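# Clamp the blank in its fixture, leave finished part flat

## Task

Set the blank into the nest whose shape matches it, with its blue side facing up, and lock it there with the clamp; the finished part (the one carrying a milled slot) must end up lying flat on the table. Whatever part already sits in a nest is in its correct nest. The blank counts as seated only when it lies flat on the pads and touches the stop block and both side blocks. The clamp counts as locked only when its handle has been driven beyond its stiffest point until it comes to a halt; a handle that merely looks shut may still be unlocked.

## Robot and tools

Robot: two arms, left_arm (base near y = +0.236 m) and right_arm (base near y = -0.234 m), both at z = 0 and x of about 0.04 m. right_arm has a five-finger right hand; left_arm has its mirror image, a left hand. A camera stand sits behind the arms. Loose parts may occasionally be nudged by something else.

Scene frame: origin on the table surface, halfway between the nominal bases; +x runs out over the table, +z is up, and +y is toward left_arm (this is not the image's left). Reported hand positions are in metres, orientations as quat_wxyz, both in this frame, and may be off by a few centimetres, more at long reach.

Hand point: a point fixed to the palm, about 0.15 m out from the wrist face. Its +z runs along the straight fingers, +y points out of the palm, +x runs across the palm away from the thumb on the right hand (toward the thumb on the left hand). Straight fingertips reach 0.06 to 0.07 m past the point along +z and lie 0.06 m behind it along -y. A bracket on the little-finger side can strike objects. The thumb turned in front of the palm lets the hand grasp things roughly 0.035 to 0.065 m thick, or a handle from about 0.025 m.

Row layout (28 numbers, each in [-1, 1], always all 28 even if one arm moves): left arm dx, dy, dz, rx, ry, rz; left hand thumb_turn, thumb_bend, index, middle, ring, little, force_limit, speed; then the same 14 for the right arm and hand. The six pose numbers are an offset, not a pose: they are measured along scene-frame axes from that arm's Hand target as it stood when the action or move began; rotation is one rotation vector about the Hand target's position. Scale: 1.0 equals 0.6 m or 180 degrees. Sending six zeros re-requests the current Hand target. Hand motor numbers are absolute targets: -1 open/straight, +1 closed/curled (thumb_turn +1 puts the thumb opposite the fingers). force_limit maps -1..+1 to about 0..10 N at the fingertip (0..15 N for the two thumb motors). speed rises linearly to full at +0.48; close at -0.94 or lower for gentle grips. There is no 'no change' value: to keep a hand as is, resend the eight hand numbers last carried out for it; if none yet, use its hand_measured plus hand_force_limit and hand_speed. To squeeze harder, raise force_limit and send a target more closed than hand_measured; to loosen, send one more open.

Tools:
- execute_actions(actions, cameras): actions is a list of actions; each action is a table of 1 to 15 rows, one per 1/30 s step, the last row held to fill 15 steps. Every row is counted from the action's start pose. An empty list returns state plus all camera images. cameras: list of names (cam_high, cam_low, cam_left_wrist, cam_right_wrist), ["all"], or [] for none.
- move(target, speed, blend, blocking, cameras): target is one 28-number row, or up to 15 rows, all offsets from the same starting Hand targets (not chained). Straight-line paths, finishing together, at most 10 s. speed in m/s, 0.002 to 4.3, default 0.25 (turn rate up to twice it in rad/s), one value or one per target. blend in metres rounds corners; 0 stops at each target. blocking=false returns after about 0.5 s while the motion continues. The result adds a 'move:' line: done, off_target, moving, held or fault, plus limits such as paced or held.
- wait(seconds 0 to 10): let time pass while arms hold their commands.
- stop(): brake a running move.
- zoom_image(camera, region [x0, y0, x1, y1] in pixels, at most 504 by 504): enlarge part of the newest image.
- show_instructions(): shows the scene's reference images.
- finished_scene(scene): ends the current scene; give its number. Irreversible.

Results: Hand target is the last commanded pose (after the controller limits orientation to within 40 degrees of the measured one); the next offsets build on it. The hand often rests 1 to 3 cm short, usually low, from friction and weight alone; if so, send the remaining gap as an offset. hand_measured, hand_stopped_by (moving, target, force, stalled, fault) and hand_load_n list six values in the motor order above; a grip lost shows as load near 0. Joint torques include arm weight. A MOTOR HOT line warns of heating; at 100 °C the arm drops for 30 s or more.

Order of work: look with an empty call, locate the blank, the finished part, the nests and clamps, zoom if needed, grasp the blank gently, place it blue side up in the fitting nest, press it down and against the stop and side blocks, then push the clamp handle firmly over centre until it stops. Confirm the finished part lies flat.

Avoid: fast touches, hard strikes on fixed or heavy items, dropping parts or releasing moving ones, anything leaving the table, arms pressing on each other or one hand gripping the other's fingers, paths close to an arm's own base, overloading fingers, and long stretched or blocked pushes that overheat motors. To end a push, command the target back past the hand point.

Each tool is called after "Emit:" as name(argument=value, ...), one argument or row to a line, values as JSON.

Reference images:

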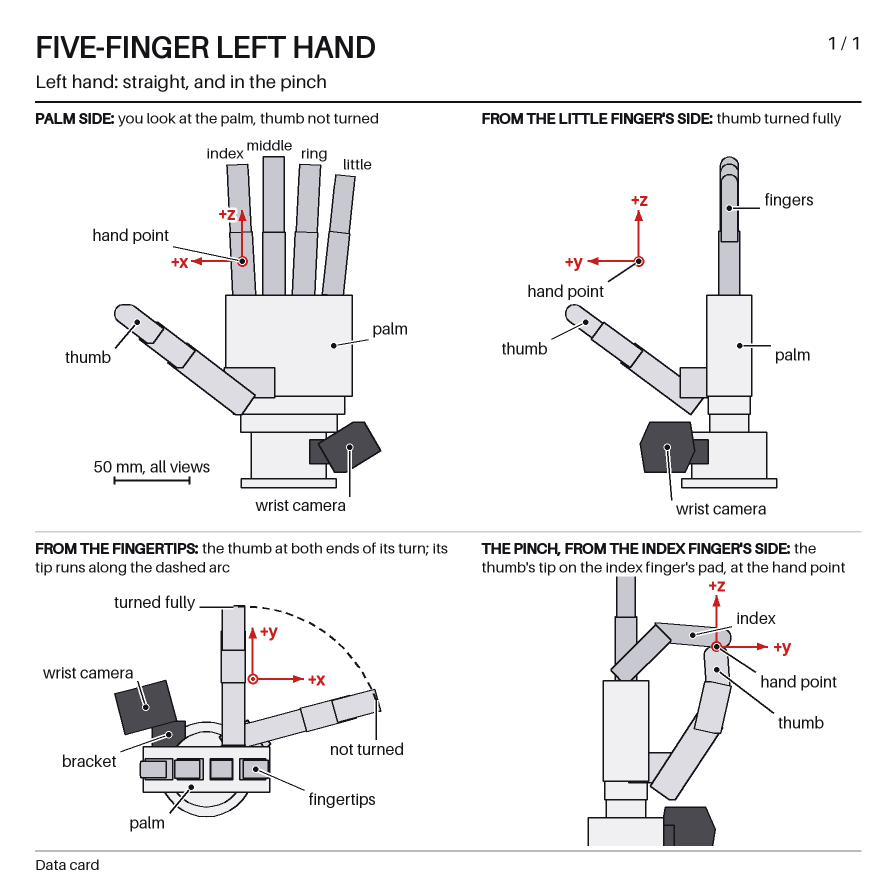

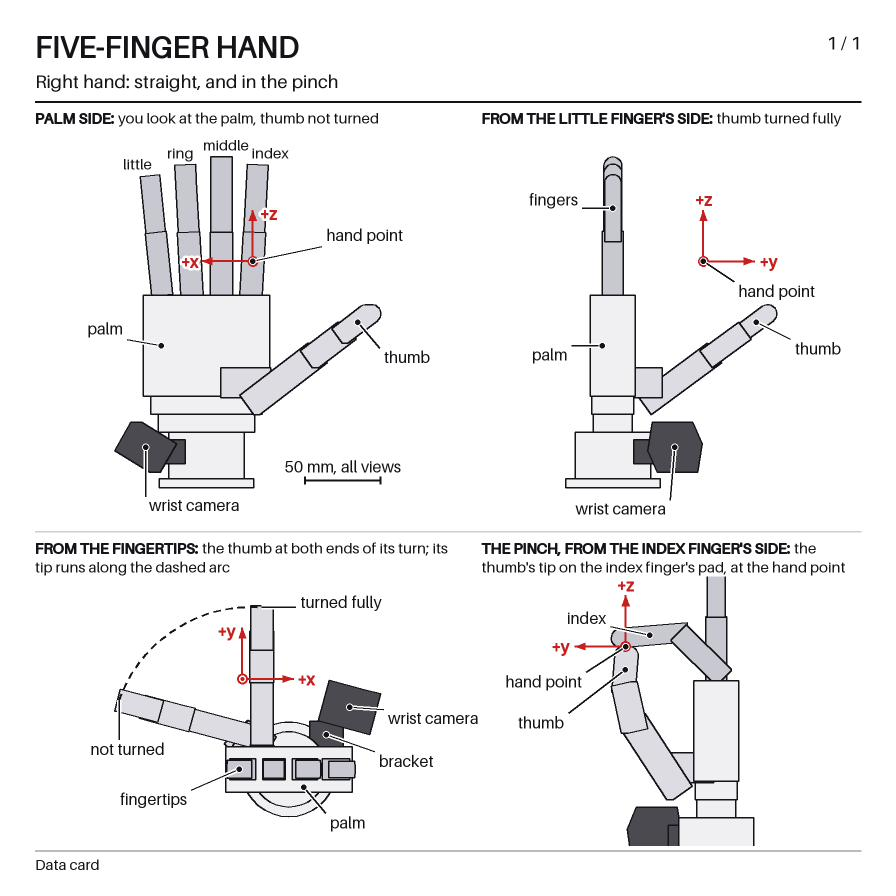

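## Session

Emit:
execute_actions(
  actions=[],
)

Scene clock: 0.00 s.
left_arm: end_effector_position=(+0.3178, +0.1459, +0.2580) hand_measured=(-1.000, -1.000, -1.000, -1.000, -1.000, -1.000) hand_load_n=(+0.0, +0.0, +0.0, +0.0, +0.0, +0.0) hand_stopped_by=(target, target, target, target, target, target) hand_force_limit=0.00 hand_speed=-0.80 end_effector_quat_wxyz=(-0.007, -0.589, +0.808, +0.005) | right_arm: end_effector_position=(+0.6804, -0.0150, +0.2823) hand_measured=(-1.000, -1.000, -1.000, -1.000, -1.000, -1.000) hand_load_n=(+0.0, +0.0, +0.5, +0.0, +0.0, +0.0) hand_stopped_by=(target, target, target, target, target, target) hand_force_limit=0.00 hand_speed=-0.80 end_effector_quat_wxyz=(+0.232, +0.073, +0.966, +0.084)
Joint positions: left_arm=[-0.209 1.285 1.316 -1.619 0.003 0.088] | right_arm=[0.263 1.636 1.607 -1.044 -0.001 1.991]
Joint velocities: within noise
Joint torques (N m): no reading
Motor temperatures (°C): left_arm=[28 31 27 25 28 26] | right_arm=[24 24 25 27 25 24]
Heat: left arm: hottest shoulder 31 °C; right arm: hottest wrist pitch 27 °C.
Hand target: left_arm +0.3242, +0.1445, +0.2667; +0.003, -0.589, +0.808, -0.005 | right_arm +0.6863, -0.0134, +0.3072; +0.252, +0.072, +0.961, +0.091

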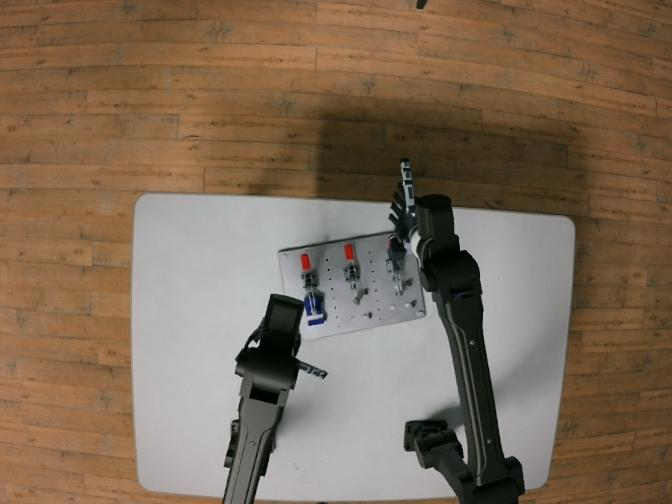

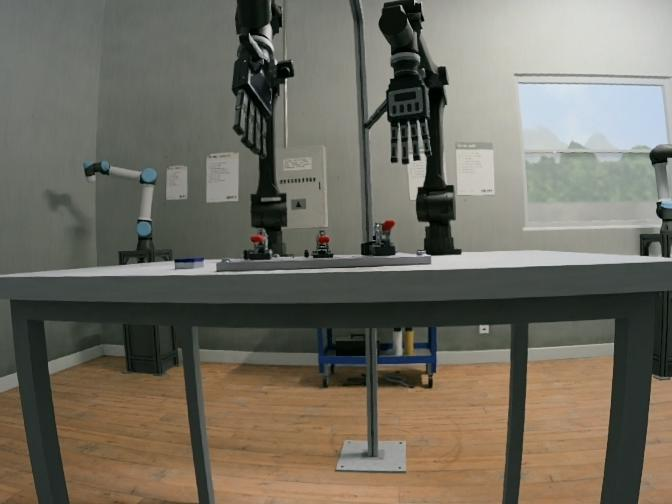

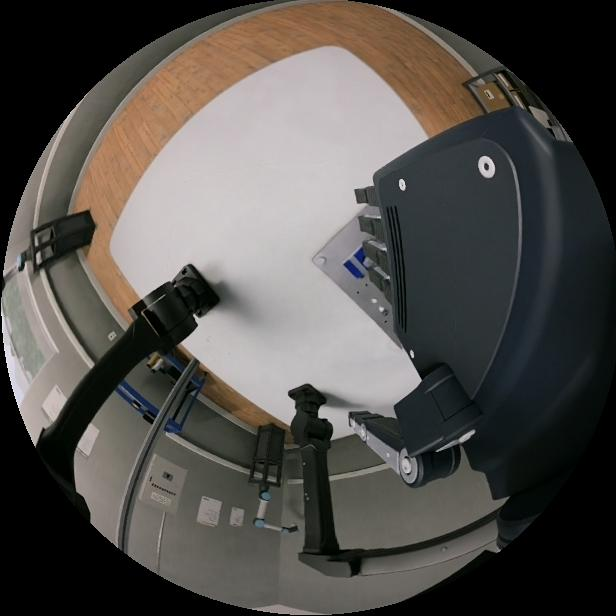

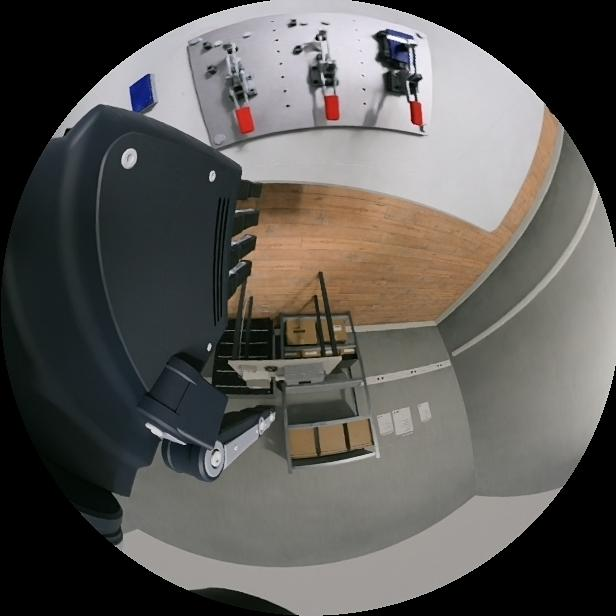

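Emit:
zoom_image(
  camera="cam_right_wrist",
  region=[120, 0, 440, 160],
)

Emit:
zoom_image(
  camera="cam_high",
  region=[260, 210, 450, 350],
)

Emit:
zoom_image(
  camera="cam_low",
  region=[160, 200, 460, 300],
)

Scaled by 1.575 from the camera's 616x616 image, which has a finer 880x880 frame.

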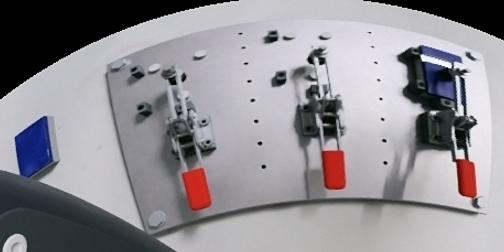

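Scaled by 2.653 from the camera's 672x504 image, which has a finer 960x720 frame.

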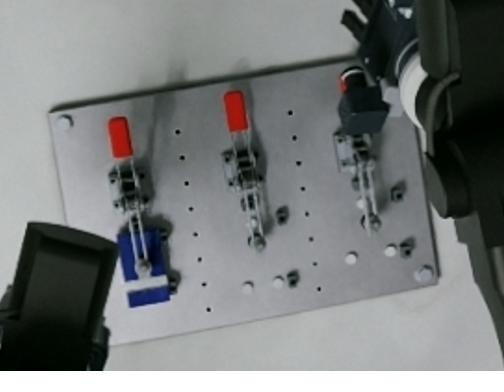

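Scaled by 1.680 from the camera's 672x504 image, which has a finer 960x720 frame.

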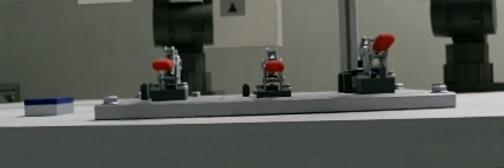

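Emit:
move(
  target=[-0.124,0.343,0.139,0,0,0,-1,-1,-1,-1,-1,-1,0,-0.8,-0.36,-0.478,0.155,0,0,0,-1,-1,-1,-1,-1,-1,0,-0.8],
  cameras=["all"],
)

Scene clock: 7.20 s.
left_arm: end_effector_position=(+0.2460, +0.3454, +0.3282) hand_measured=(-1.000, -1.000, -1.000, -1.000, -1.000, -1.000) hand_load_n=(+0.0, +0.0, +0.0, +0.5, +0.0, +0.0) hand_stopped_by=(target, target, target, target, target, target) hand_force_limit=0.00 hand_speed=-0.80 end_effector_quat_wxyz=(+0.082, -0.589, +0.804, -0.018) | right_arm: end_effector_position=(+0.4704, -0.2957, +0.3820) hand_measured=(-1.000, -1.000, -1.000, -1.000, -1.000, -1.000) hand_load_n=(+0.0, +0.0, +0.0, +0.0, +0.0, +0.0) hand_stopped_by=(target, target, target, target, target, target) hand_force_limit=0.00 hand_speed=-0.80 end_effector_quat_wxyz=(+0.237, +0.076, +0.964, +0.098)
Joint positions: left_arm=[0.424 1.045 1.341 -1.699 -0.001 0.717] | right_arm=[-0.451 1.16 1.39 -1.409 -0.348 1.353]
Joint torques (N m): left_arm=[2.37 -5.3 11.49 0.17 -0.25 0.14] | right_arm=[-0.91 -5.83 9.81 0.21 -0.38 -0.08]
Heat: left arm: hottest shoulder 31 °C; right arm: hottest wrist pitch 27 °C.
Hand target: left_arm +0.2497, +0.3502, +0.3499; +0.002, -0.590, +0.808, -0.005 | right_arm +0.4702, -0.3002, +0.4002; +0.253, +0.072, +0.961, +0.091
Off the commanded pose: left_arm 0.023 m, 9 deg | right_arm 0.019 m, 2 deg.
joint sent to its limit (left arm) — joint 4 (wrist pitch), lower limit. The joint targets are off in orientation, not in position.
move: off_target (left_arm, right_arm)
camera_calibration:
cam_left_wrist: T_world_to_cam=[[0.81459, -0.57444, 0.0803878, -0.0275997], [-0.558139, -0.73855, 0.378188, 0.269169], [-0.157876, -0.352935, -0.922232, 0.58135], [0, 0, 0, 1]] pos_world=[0.264497, 0.388119, 0.436562]
cam_right_wrist: T_world_to_cam=[[-0.125108, 0.982396, 0.138733, 0.293596], [0.534809, -0.0510009, 0.843432, -0.586736], [0.83566, 0.179716, -0.519014, -0.0239188], [0, 0, 0, 1]] pos_world=[0.370511, -0.314053, 0.441726]

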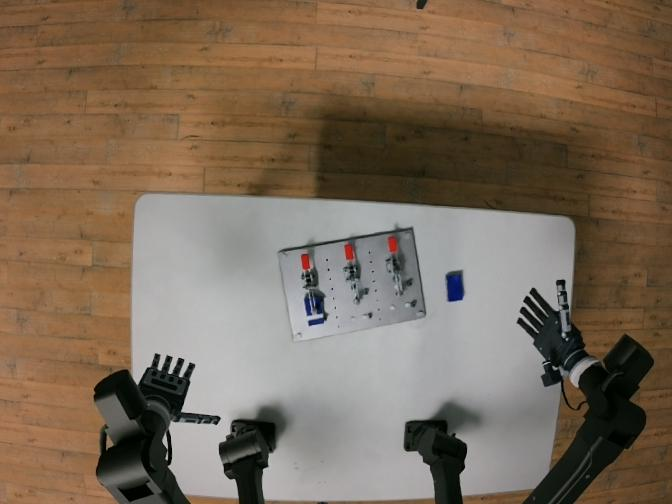

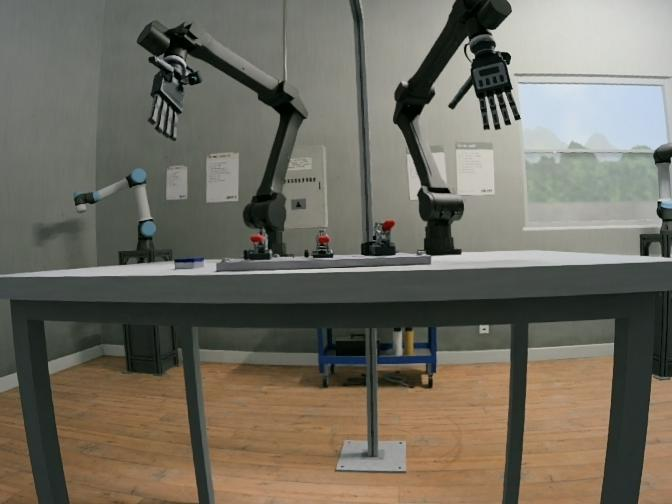

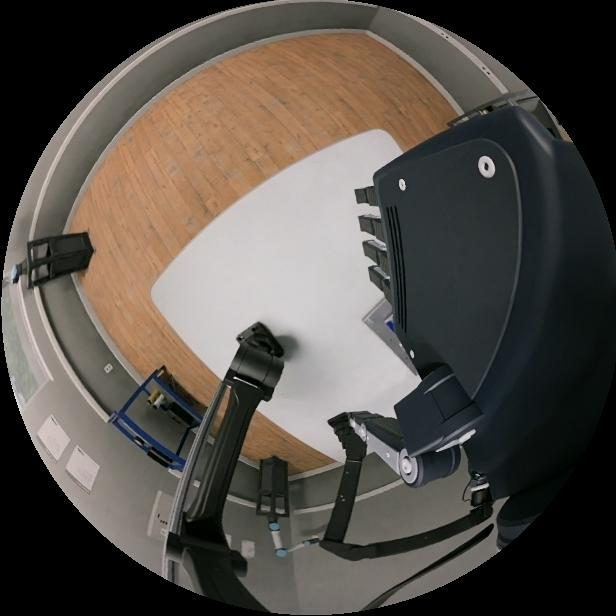

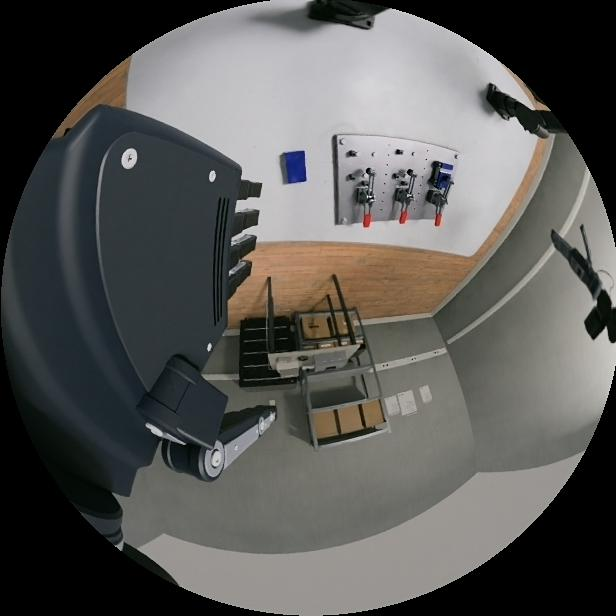

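Emit:
zoom_image(
  camera="cam_high",
  region=[270, 220, 370, 350],
)

Emit:
zoom_image(
  camera="cam_high",
  region=[360, 215, 490, 345],
)

Emit:
zoom_image(
  camera="cam_low",
  region=[160, 215, 300, 285],
)

Emit:
zoom_image(
  camera="cam_low",
  region=[300, 215, 440, 285],
)

Scaled by 3.877 from the camera's 672x504 image, which has a finer 960x720 frame.

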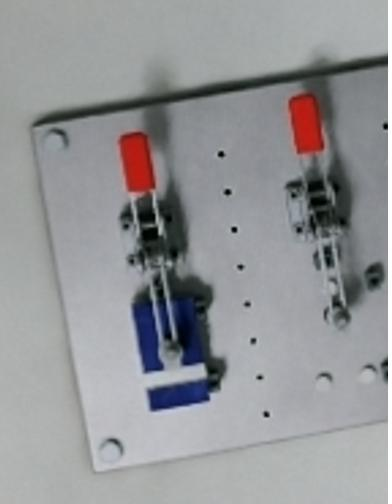

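Scaled by 3.877 from the camera's 672x504 image, which has a finer 960x720 frame.

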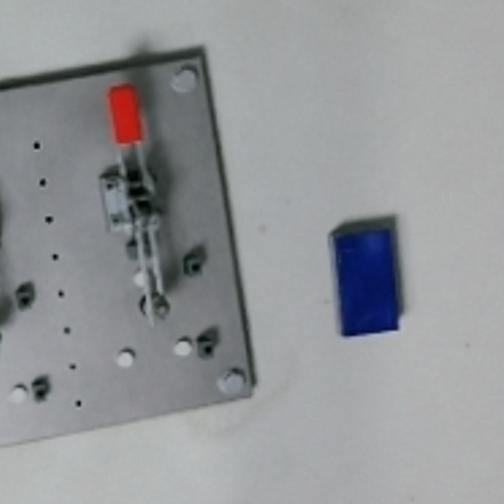

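Scaled by 3.600 from the camera's 672x504 image, which has a finer 960x720 frame.

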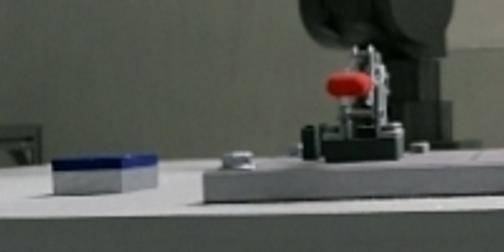

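Scaled by 3.600 from the camera's 672x504 image, which has a finer 960x720 frame.

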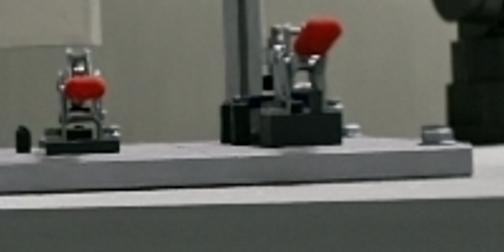

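Emit:
move(
  target=[0,0,0,0,0,0,-1,-1,-1,-1,-1,-1,0,-0.8,-0.184,0.333,-0.167,-0.1007,0.145,0.209,-1,-1,-1,-1,-1,-1,0,-0.8],
  cameras=["cam_right_wrist", "cam_high"],
)

Scene clock: 16.97 s.
left_arm: end_effector_position=(+0.2460, +0.3455, +0.3282) hand_measured=(-1.000, -1.000, -1.000, -1.000, -1.000, -1.000) hand_load_n=(+0.0, +0.0, +0.0, +0.0, +0.0, +0.0) hand_stopped_by=(target, target, target, target, target, target) hand_force_limit=0.00 hand_speed=-0.80 end_effector_quat_wxyz=(+0.082, -0.589, +0.804, -0.018) | right_arm: end_effector_position=(+0.3617, -0.1028, +0.3033) hand_measured=(-1.000, -1.000, -1.000, -1.000, -1.000, -1.000) hand_load_n=(-0.5, -0.5, +0.0, +0.0, +0.0, +0.0) hand_stopped_by=(target, target, target, target, target, target) hand_force_limit=0.00 hand_speed=-0.80 end_effector_quat_wxyz=(+0.029, -0.260, +0.965, +0.003)
Joint positions: left_arm=[0.424 1.045 1.341 -1.699 -0.001 0.717] | right_arm=[0.186 1.164 1.334 -1.683 -0.01 1.236]
Joint torques (N m): left_arm=[2.37 -5.25 11.49 0.16 -0.25 0.13] | right_arm=[0.79 -4.78 6.82 -0.2 0.01 0.13]
Heat: left arm: hottest shoulder 31 °C; right arm: hottest elbow 28 °C.
Hand target: left_arm +0.2497, +0.3503, +0.3499; +0.002, -0.590, +0.808, -0.005 | right_arm +0.3599, -0.1003, +0.3001; +0.000, -0.259, +0.966, +0.000
Off the commanded pose: left_arm 0.023 m, 9 deg | right_arm 0.005 m, 3 deg.
joint sent to its limit (left arm) — joint 4 (wrist pitch), lower limit. The joint targets are off in orientation, not in position.
joint sent to its limit (right arm) — joint 4 (wrist pitch), lower limit. The joint targets still meet the commanded pose.
move: off_target (left_arm, right_arm)
camera_calibration:
cam_right_wrist: T_world_to_cam=[[-0.695079, 0.718907, 0.00617781, 0.320658], [0.609727, 0.584922, 0.534882, -0.320498], [0.380917, 0.375552, -0.844904, 0.27482], [0, 0, 0, 1]] pos_world=[0.313616, -0.146266, 0.401644]
Images, in order (width x height): cam_high 672x504, cam_right_wrist 616x616.

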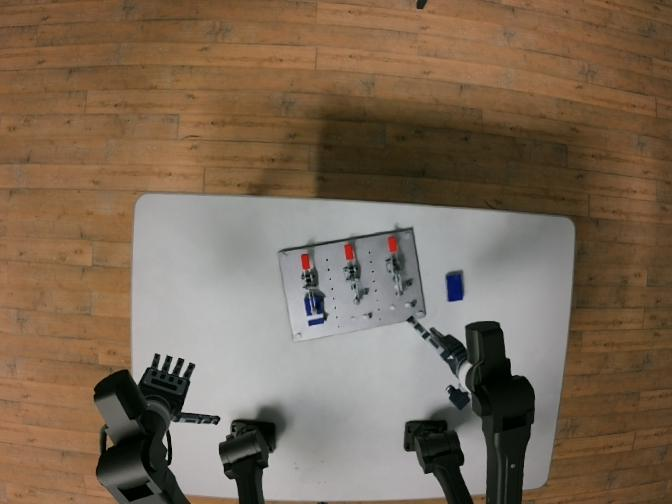

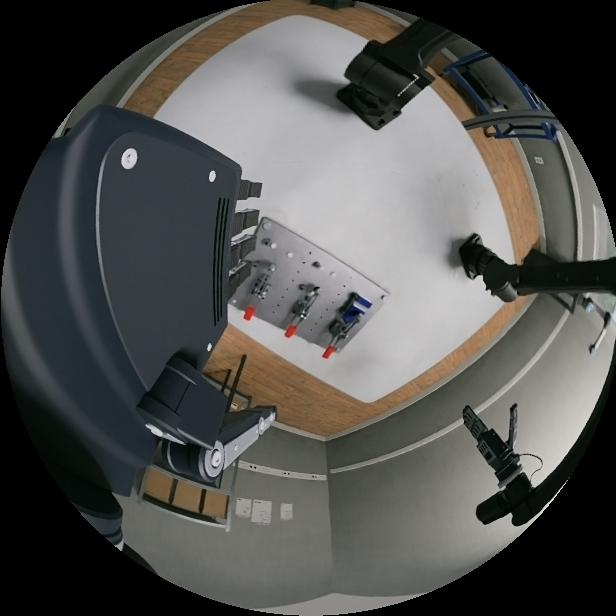

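Emit:
zoom_image(
  camera="cam_right_wrist",
  region=[225, 205, 405, 385],
)

Scaled by 2.800 from the camera's 616x616 image, which has a finer 880x880 frame.

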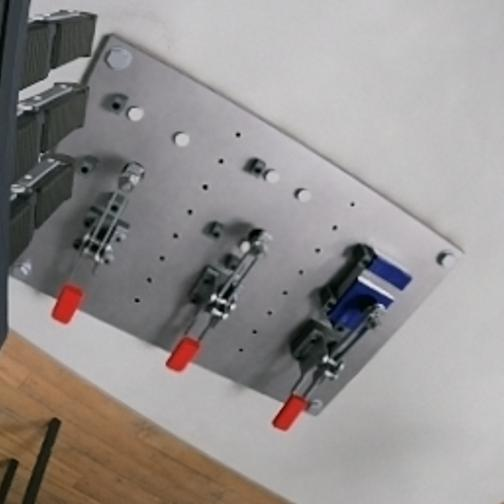

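Emit:
move(
  target=[0,0,0,0,0,0,-1,-1,-1,-1,-1,-1,0,-0.8,0.0,0.0,-0.15,0,0,0,-1,-1,-1,-1,-1,-1,0,-0.8],
  cameras=["cam_right_wrist"],
)

Emit:
zoom_image(
  camera="cam_right_wrist",
  region=[230, 205, 350, 325],
)

Emit:
zoom_image(
  camera="cam_right_wrist",
  region=[290, 245, 410, 365],
)

Scene clock: 20.13 s.
left_arm: end_effector_position=(+0.2460, +0.3455, +0.3282) hand_measured=(-1.000, -1.000, -1.000, -1.000, -1.000, -1.000) hand_load_n=(+0.0, +0.0, +0.0, +0.0, +0.0, +0.0) hand_stopped_by=(target, target, target, target, target, target) hand_force_limit=0.00 hand_speed=-0.80 end_effector_quat_wxyz=(+0.082, -0.589, +0.804, -0.018) | right_arm: end_effector_position=(+0.3579, -0.1040, +0.2125) hand_measured=(-1.000, -1.000, -1.000, -1.000, -1.000, -1.000) hand_load_n=(+0.0, +0.0, +0.0, +0.0, +0.0, +0.0) hand_stopped_by=(target, target, target, target, target, target) hand_force_limit=0.00 hand_speed=-0.80 end_effector_quat_wxyz=(-0.002, -0.259, +0.966, +0.002)
Joint positions: left_arm=[0.424 1.045 1.341 -1.699 -0.001 0.717] | right_arm=[0.189 1.184 1.115 -1.506 -0.003 1.242]
Joint torques (N m): left_arm=[2.37 -5.3 11.51 0.17 -0.25 0.14] | right_arm=[1.55 -4.95 6.89 0.5 0.09 0.11]
Motor temperatures (°C): left_arm=[28 31 32 25 27 26] | right_arm=[24 24 28 27 25 24]
Heat: left arm: hottest elbow 32 °C; right arm: hottest elbow 28 °C.
Hand target: left_arm +0.2497, +0.3503, +0.3499; +0.002, -0.590, +0.808, -0.005 | right_arm +0.3600, -0.1003, +0.2101; +0.000, -0.258, +0.966, +0.000
Off the commanded pose: left_arm 0.023 m, 9 deg | right_arm 0.005 m, 0 deg.
joint sent to its limit (left arm) — joint 4 (wrist pitch), lower limit. The joint targets are off in orientation, not in position.
move: off_target (left_arm)
camera_calibration:
cam_right_wrist: T_world_to_cam=[[-0.691591, 0.721487, 0.0340399, 0.312474], [0.641948, 0.59238, 0.486814, -0.269451], [0.331065, 0.358528, -0.872842, 0.222068], [0, 0, 0, 1]] pos_world=[0.315559, -0.145446, 0.314366]
Images, in order (width x height): cam_right_wrist 616x616.

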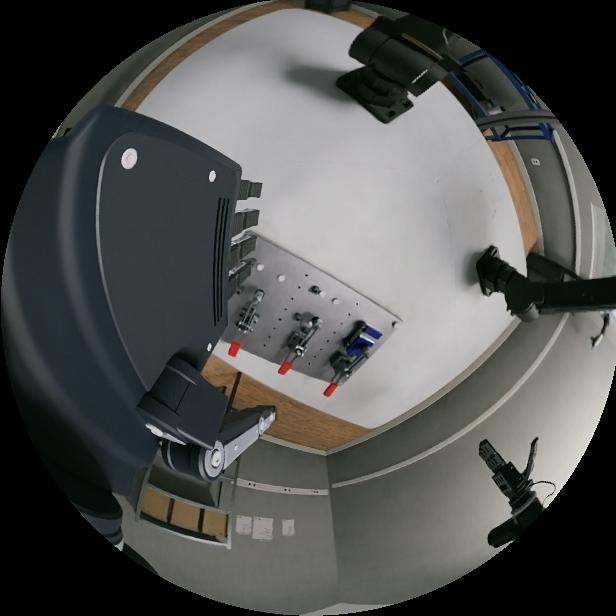

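Scaled by 4.200 from the camera's 616x616 image, which has a finer 880x880 frame.

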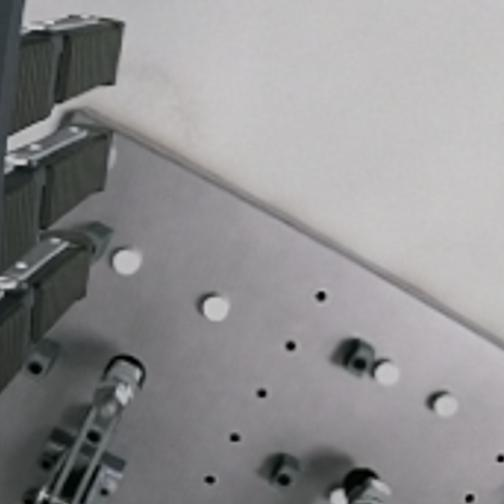

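Scaled by 4.200 from the camera's 616x616 image, which has a finer 880x880 frame.

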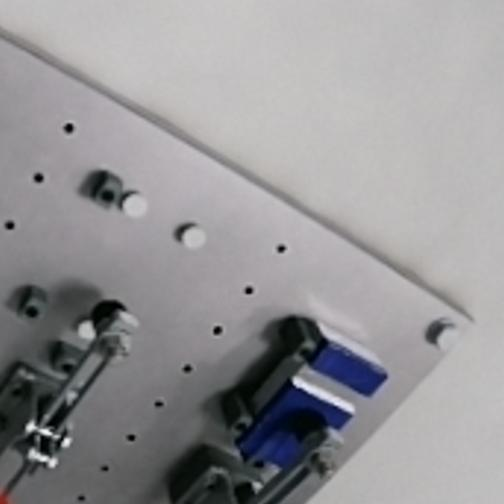

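Emit:
move(
  target=[0.117,-0.284,-0.30,0,0,0.329,-1,-1,-1,-1,-1,-1,0,-0.8,0.0,0.0,0.0,0,0,0,-1,-1,-1,-1,-1,-1,0,-0.8],
  cameras=["cam_left_wrist","cam_high"],
)

Scene clock: 31.33 s.
left_arm: end_effector_position=(+0.3174, +0.1821, +0.1730) hand_measured=(-1.000, -1.000, -1.000, -1.000, -1.000, -1.000) hand_load_n=(+0.0, +0.0, -0.5, +0.0, +0.0, +0.0) hand_stopped_by=(target, target, target, target, target, target) hand_force_limit=0.00 hand_speed=-0.80 end_effector_quat_wxyz=(-0.004, +0.911, -0.411, +0.004) | right_arm: end_effector_position=(+0.3579, -0.1040, +0.2125) hand_measured=(-1.000, -1.000, -1.000, -1.000, -1.000, -1.000) hand_load_n=(+0.0, +0.0, +0.0, +0.0, +0.0, +0.0) hand_stopped_by=(target, target, target, target, target, target) hand_force_limit=0.00 hand_speed=-0.80 end_effector_quat_wxyz=(-0.002, -0.258, +0.966, +0.002)
Joint positions: left_arm=[0.04 1.142 0.98 -1.398 -0.004 -0.696] | right_arm=[0.189 1.184 1.115 -1.506 -0.003 1.243]
Joint torques (N m): left_arm=[0.91 -5.48 7.65 0.5 -0.18 -0.01] | right_arm=[0.38 -5.01 6.72 0.43 0.05 0.06]
Heat: left arm: hottest elbow 33 °C; right arm: hottest elbow 28 °C.
Hand target: left_arm +0.3200, +0.1798, +0.1700; -0.005, +0.912, -0.411, +0.004 | right_arm +0.3599, -0.1003, +0.2101; +0.000, -0.258, +0.966, +0.000
Off the commanded pose: left_arm 0.005 m, 0 deg | right_arm 0.005 m, 0 deg.
move: done
camera_calibration:
cam_left_wrist: T_world_to_cam=[[0.91326, 0.407345, 0.00505865, -0.364128], [0.348439, -0.787508, 0.508351, -0.0543004], [0.211058, -0.462495, -0.861135, 0.284063], [0, 0, 0, 1]] pos_world=[0.29151, 0.236941, 0.274063]
Images, in order (width x height): cam_high 672x504, cam_left_wrist 616x616.

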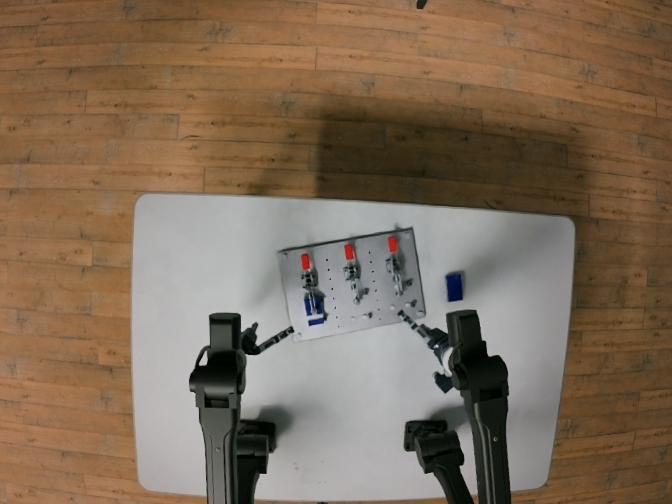

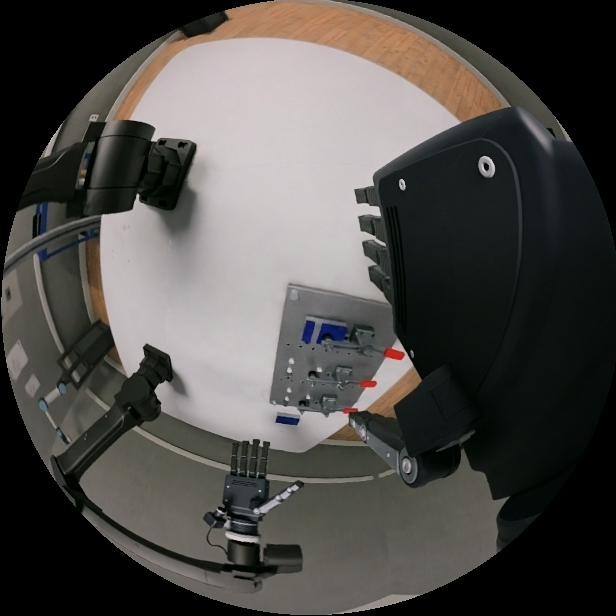

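Emit:
zoom_image(
  camera="cam_left_wrist",
  region=[265, 275, 415, 365],
)

Emit:
zoom_image(
  camera="cam_left_wrist",
  region=[265, 350, 405, 434],
)

Scaled by 3.360 from the camera's 616x616 image, which has a finer 880x880 frame.

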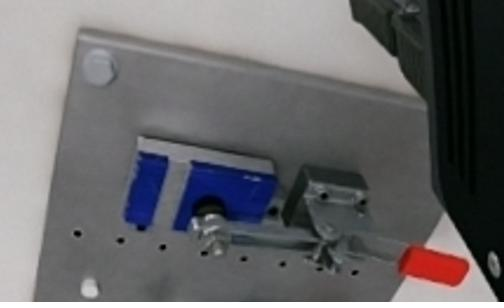

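Scaled by 3.600 from the camera's 616x616 image, which has a finer 880x880 frame.

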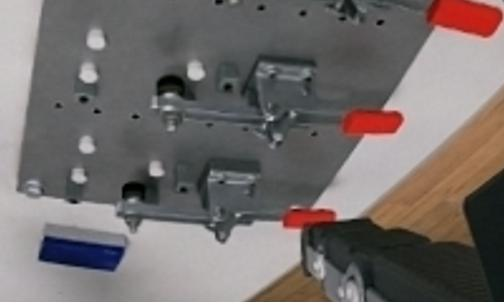

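Emit:
move(
  target=[0.167,0.117,-0.067,-0.2126,-0.0805,-0.221,-1,-1,-1,-1,-1,-1,0,-0.8,0.0,0.0,0.0,0,0,0,-1,-1,-1,-1,-1,-1,0,-0.8],
  cameras=["cam_left_wrist"],
)

Scene clock: 37.63 s.
left_arm: end_effector_position=(+0.4055, +0.2420, +0.1235) hand_measured=(-1.000, -1.000, -1.000, -1.000, -1.000, -1.000) hand_load_n=(+0.0, +0.0, +0.0, +0.0, +0.0, +0.0) hand_stopped_by=(target, target, target, target, target, target) hand_force_limit=0.00 hand_speed=-0.80 end_effector_quat_wxyz=(+0.251, +0.668, -0.659, +0.239) | right_arm: end_effector_position=(+0.3579, -0.1040, +0.2125) hand_measured=(-1.000, -1.000, -1.000, -1.000, -1.000, -1.000) hand_load_n=(+0.0, +0.0, +0.0, +0.0, +0.0, +0.0) hand_stopped_by=(target, target, target, target, target, target) hand_force_limit=0.00 hand_speed=-0.80 end_effector_quat_wxyz=(-0.002, -0.258, +0.966, +0.002)
Joint positions: left_arm=[0.36 1.708 1.23 -1.388 0.653 0.435] | right_arm=[0.189 1.184 1.115 -1.506 -0.003 1.243]
Joint torques (N m): left_arm=[2.32 -13.04 9.89 -0.73 0.49 0.1] | right_arm=[1.2 -4.72 6.71 0.64 0.04 0.14]
Heat: left arm: hottest elbow 34 °C; right arm: hottest elbow 29 °C.
Hand target: left_arm +0.4203, +0.2501, +0.1298; +0.239, +0.665, -0.663, +0.247 | right_arm +0.3599, -0.1003, +0.2101; +0.000, -0.258, +0.966, +0.000
Off the commanded pose: left_arm 0.018 m, 2 deg | right_arm 0.005 m, 0 deg.
move: off_target (left_arm)
camera_calibration:
cam_left_wrist: T_world_to_cam=[[0.959177, -0.225707, 0.1704, -0.354692], [-0.234402, -0.297381, 0.925538, 0.0535964], [-0.158227, -0.927697, -0.338147, 0.448336], [0, 0, 0, 1]] pos_world=[0.423715, 0.351802, 0.162438]
Images, in order (width x height): cam_left_wrist 616x616.

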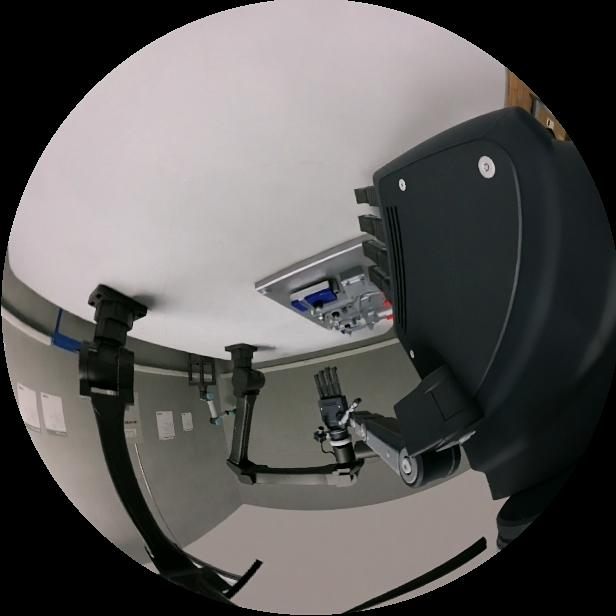

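Emit:
zoom_image(
  camera="cam_left_wrist",
  region=[250, 225, 400, 350],
)

Scaled by 3.360 from the camera's 616x616 image, which has a finer 880x880 frame.

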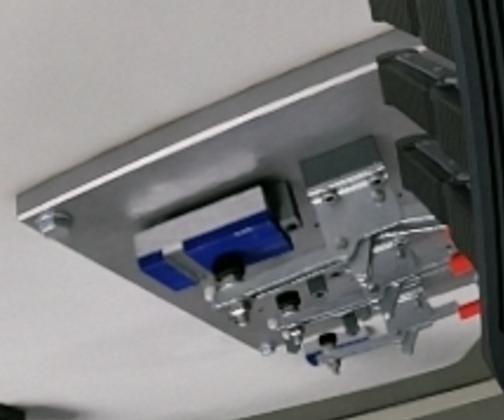

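Emit:
zoom_image(
  camera="cam_low",
  region=[165, 245, 215, 280],
)

Emit:
zoom_image(
  camera="cam_low",
  region=[355, 210, 415, 270],
)

This scene's latest camera images include none from cam_low. They are from: cam_left_wrist. cam_low's image comes with the result of a call that names it in "cameras".

This scene's latest camera images include none from cam_low. They are from: cam_left_wrist. cam_low's image comes with the result of a call that names it in "cameras".

Emit:
move(
  target=[0,-0.10,-0.06,0,0,0,-1,-1,1,1,1,1,0,0.2,0.0,0.0,0.0,0,0,0,-1,-1,-1,-1,-1,-1,0,-0.8],
  cameras=["cam_left_wrist", "cam_low"],
)

Emit:
zoom_image(
  camera="cam_low",
  region=[165, 245, 215, 280],
)

Emit:
zoom_image(
  camera="cam_low",
  region=[355, 210, 415, 270],
)

Emit:
zoom_image(
  camera="cam_left_wrist",
  region=[230, 225, 400, 365],
)

Scene clock: 41.77 s.
left_arm: end_effector_position=(+0.4192, +0.1905, +0.0953) hand_measured=(-1.000, -1.000, +1.000, +1.000, +1.000, +1.000) hand_load_n=(+0.0, -0.5, +0.0, +0.0, +0.0, +0.0) hand_stopped_by=(target, target, target, target, target, target) hand_force_limit=0.00 hand_speed=0.20 end_effector_quat_wxyz=(+0.239, +0.662, -0.666, +0.247) | right_arm: end_effector_position=(+0.3579, -0.1040, +0.2125) hand_measured=(-1.000, -1.000, -1.000, -1.000, -1.000, -1.000) hand_load_n=(+0.0, +0.0, +0.0, +0.0, +0.0, +0.0) hand_stopped_by=(target, target, target, target, target, target) hand_force_limit=0.00 hand_speed=-0.80 end_effector_quat_wxyz=(-0.002, -0.258, +0.966, +0.002)
Joint positions: left_arm=[0.242 1.708 1.16 -1.202 0.682 0.299] | right_arm=[0.189 1.184 1.115 -1.506 -0.003 1.243]
Joint torques (N m): left_arm=[1.67 -13.92 6.34 0.08 0.45 -0.05] | right_arm=[0.44 -5.25 6.76 0.21 0.07 0.1]
Heat: left arm: hottest elbow 34 °C; right arm: hottest elbow 29 °C.
Hand target: left_arm +0.4202, +0.1900, +0.0938; +0.239, +0.665, -0.663, +0.247 | right_arm +0.3599, -0.1003, +0.2101; +0.000, -0.258, +0.966, +0.000
Off the commanded pose: left_arm 0.002 m, 0 deg | right_arm 0.005 m, 0 deg.
move: done
camera_calibration:
cam_left_wrist: T_world_to_cam=[[0.9518, -0.233325, 0.199088, -0.372818], [-0.265466, -0.301531, 0.915755, 0.082299], [-0.153637, -0.924467, -0.348937, 0.391755], [0, 0, 0, 1]] pos_world=[0.436884, 0.299992, 0.135556]
Images, in order (width x height): cam_low 672x504, cam_left_wrist 616x616.

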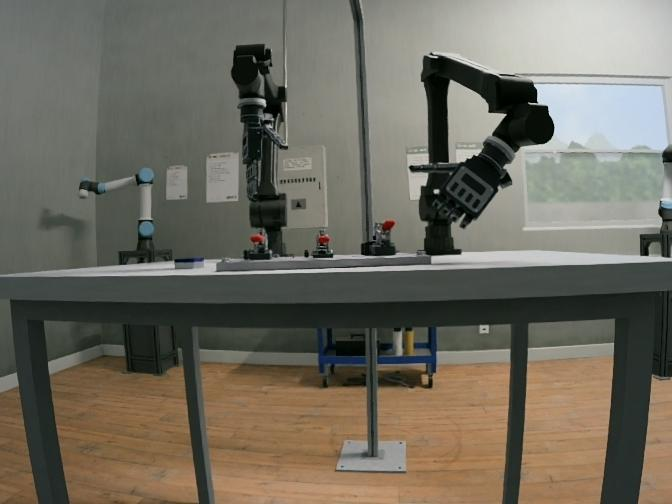

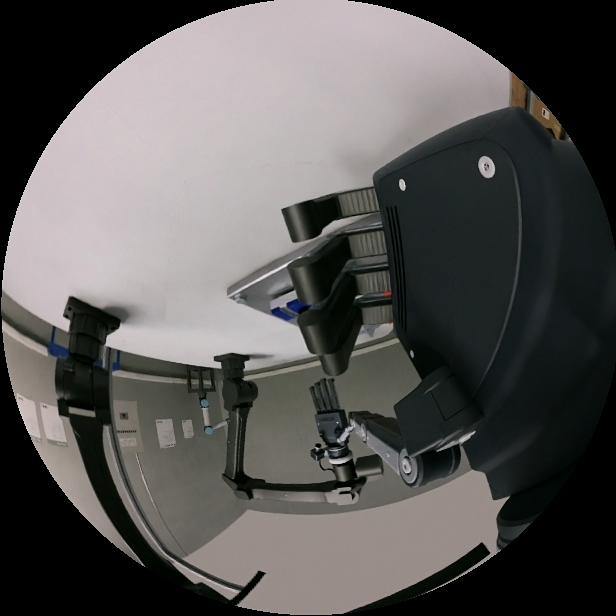

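Scaled by 10.080 from the camera's 672x504 image, which has a finer 960x720 frame.

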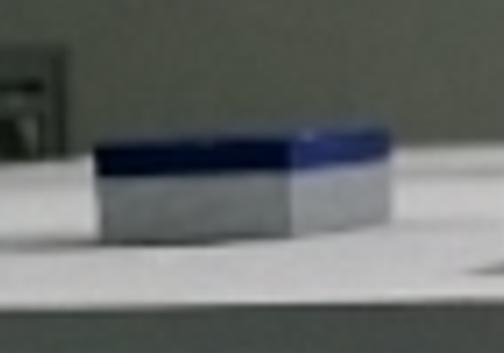

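Scaled by 8.400 from the camera's 672x504 image, which has a finer 960x720 frame.

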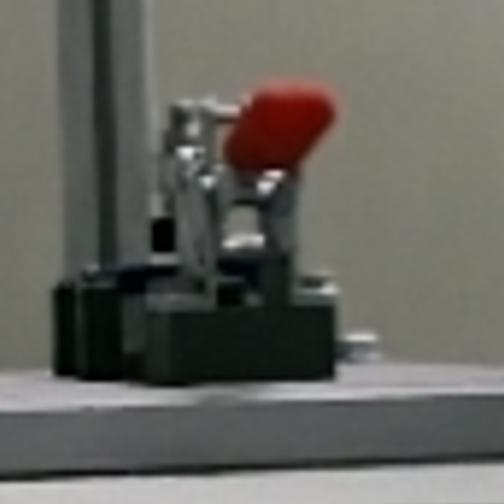

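Scaled by 2.965 from the camera's 616x616 image, which has a finer 880x880 frame.

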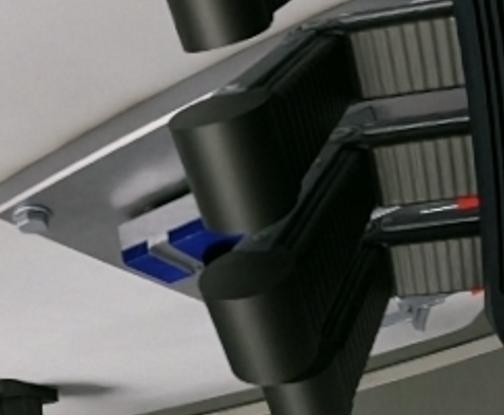

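Emit:
move(
  target=[0.18,0.04,0.0,0,0,0,-1,-1,1,1,1,1,0,0.2,0.0,0.0,0.0,0,0,0,-1,-1,-1,-1,-1,-1,0,-0.8],
  cameras=["cam_left_wrist"],
)

Emit:
zoom_image(
  camera="cam_left_wrist",
  region=[130, 205, 330, 375],
)

Scene clock: 61.93 s.
left_arm: end_effector_position=(+0.5127, +0.2119, +0.0887) hand_measured=(-1.000, -1.000, +1.000, +1.000, +1.000, +1.000) hand_load_n=(+0.0, +0.0, +0.0, +0.0, +0.0, +0.0) hand_stopped_by=(target, target, target, target, target, target) hand_force_limit=0.00 hand_speed=0.20 end_effector_quat_wxyz=(+0.247, +0.667, -0.660, +0.241) | right_arm: end_effector_position=(+0.3579, -0.1040, +0.2125) hand_measured=(-1.000, -1.000, -1.000, -1.000, -1.000, -1.000) hand_load_n=(+0.0, -0.5, +0.0, +0.0, +0.0, +0.0) hand_stopped_by=(target, target, target, target, target, target) hand_force_limit=0.00 hand_speed=-0.80 end_effector_quat_wxyz=(-0.002, -0.258, +0.966, +0.002)
Joint positions: left_arm=[0.242 1.946 1.487 -1.308 0.682 0.289] | right_arm=[0.189 1.184 1.115 -1.506 -0.003 1.243]
Joint torques (N m): left_arm=[1.55 -16.85 10.18 -0.57 0.47 0] | right_arm=[0.44 -5.07 6.75 0.36 0.03 0.09]
Heat: left arm: hottest elbow 34 °C; right arm: hottest elbow 29 °C.
Hand target: left_arm +0.5282, +0.2140, +0.0939; +0.239, +0.665, -0.663, +0.247 | right_arm +0.3599, -0.1003, +0.2101; +0.000, -0.258, +0.966, +0.000
Off the commanded pose: left_arm 0.016 m, 1 deg | right_arm 0.005 m, 0 deg.
move: off_target (left_arm)
camera_calibration:
cam_left_wrist: T_world_to_cam=[[0.957731, -0.225956, 0.178029, -0.45821], [-0.242214, -0.299557, 0.922821, 0.106673], [-0.155187, -0.926935, -0.341625, 0.424172], [0, 0, 0, 1]] pos_world=[0.530506, 0.3216, 0.128043]
Images, in order (width x height): cam_left_wrist 616x616.

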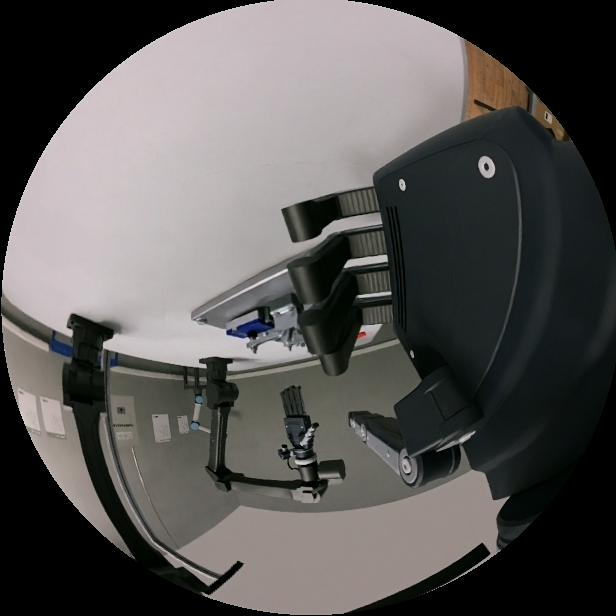

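Scaled by 2.520 from the camera's 616x616 image, which has a finer 880x880 frame.

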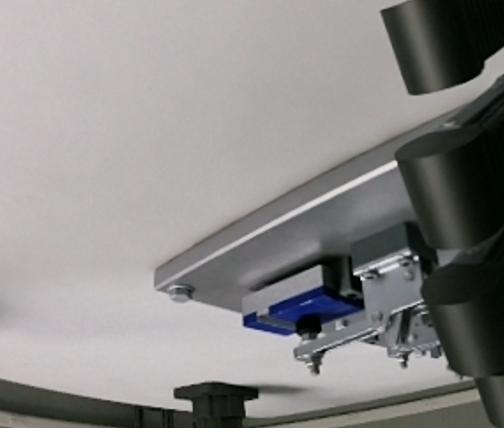

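Emit:
move(
  target=[
    [0.03,0.06,0.07,0,0,0,-1,-1,1,1,1,1,0,0.2,0.0,0.0,0.0,0,0,0,-1,-1,-1,-1,-1,-1,0,-0.8],
    [0.03,0.06,0.07,0,0,0,-1,-1,-1,-1,-1,-1,0,0.2,0.0,0.0,0.0,0,0,0,-1,-1,-1,-1,-1,-1,0,-0.8],
  ],
  cameras=["cam_left_wrist"],
)

Emit:
zoom_image(
  camera="cam_left_wrist",
  region=[200, 205, 380, 355],
)

Scene clock: 65.43 s.
left_arm: end_effector_position=(+0.5324, +0.2459, +0.1296) hand_measured=(-1.000, -1.000, -1.000, -1.000, -1.000, -1.000) hand_load_n=(+0.0, +0.0, +0.0, -0.5, +0.0, +0.0) hand_stopped_by=(target, target, target, target, target, target) hand_force_limit=0.00 hand_speed=0.20 end_effector_quat_wxyz=(+0.252, +0.670, -0.656, +0.240) | right_arm: end_effector_position=(+0.3579, -0.1040, +0.2125) hand_measured=(-1.000, -1.000, -1.000, -1.000, -1.000, -1.000) hand_load_n=(+0.0, +0.0, +0.0, +0.0, +0.0, +0.0) hand_stopped_by=(target, target, target, target, target, target) hand_force_limit=0.00 hand_speed=-0.80 end_effector_quat_wxyz=(-0.002, -0.258, +0.966, +0.002)
Joint positions: left_arm=[0.293 1.985 1.657 -1.488 0.675 0.346] | right_arm=[0.189 1.184 1.115 -1.506 -0.003 1.243]
Joint torques (N m): left_arm=[1.61 -18.2 10.56 -0.57 0.33 0.1] | right_arm=[0.62 -4.78 6.84 0.62 0.07 0.05]
Heat: left arm: hottest elbow 34 °C; right arm: hottest elbow 30 °C.
Hand target: left_arm +0.5462, +0.2501, +0.1359; +0.239, +0.665, -0.663, +0.247 | right_arm +0.3599, -0.1003, +0.2101; +0.000, -0.258, +0.966, +0.000
Off the commanded pose: left_arm 0.016 m, 2 deg | right_arm 0.005 m, 0 deg.
move: off_target (left_arm); target 2's new numbers were sent with left_arm's hand 0.015 m and 2 deg from that target
camera_calibration:
cam_left_wrist: T_world_to_cam=[[0.961067, -0.218691, 0.168892, -0.47905], [-0.230201, -0.295624, 0.927154, 0.076012], [-0.152832, -0.929936, -0.334457, 0.471218], [0, 0, 0, 1]] pos_world=[0.549914, 0.355909, 0.168035]
Images, in order (width x height): cam_left_wrist 616x616.

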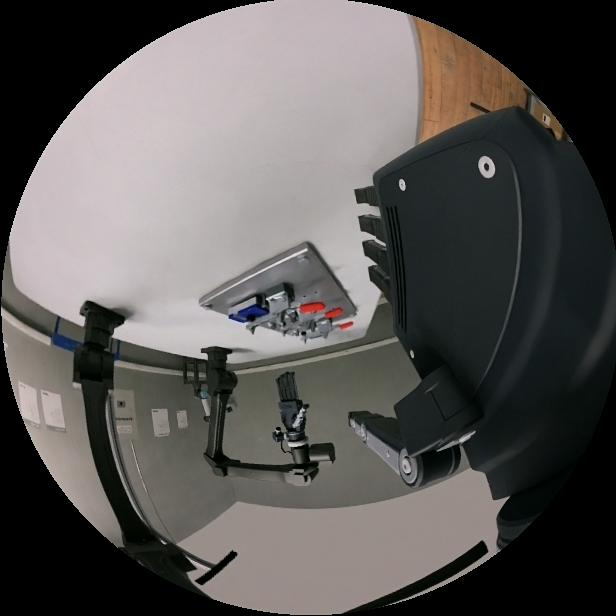

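Scaled by 2.800 from the camera's 616x616 image, which has a finer 880x880 frame.

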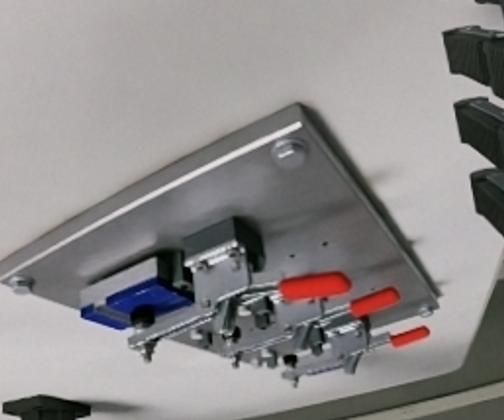

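Emit:
zoom_image(
  camera="cam_left_wrist",
  region=[225, 275, 335, 345],
)

Emit:
zoom_image(
  camera="cam_left_wrist",
  region=[270, 280, 370, 350],
)

Scaled by 4.582 from the camera's 616x616 image, which has a finer 880x880 frame.

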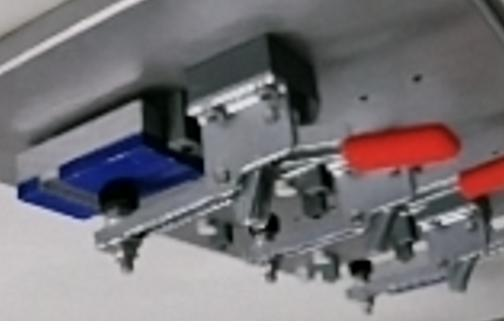

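Scaled by 5.040 from the camera's 616x616 image, which has a finer 880x880 frame.

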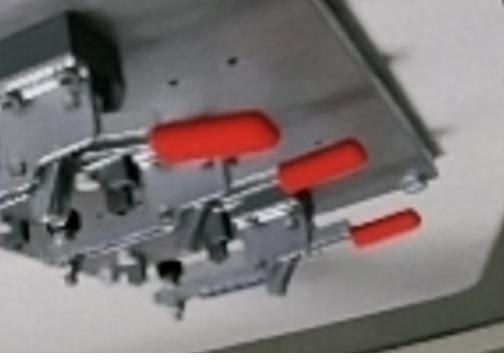

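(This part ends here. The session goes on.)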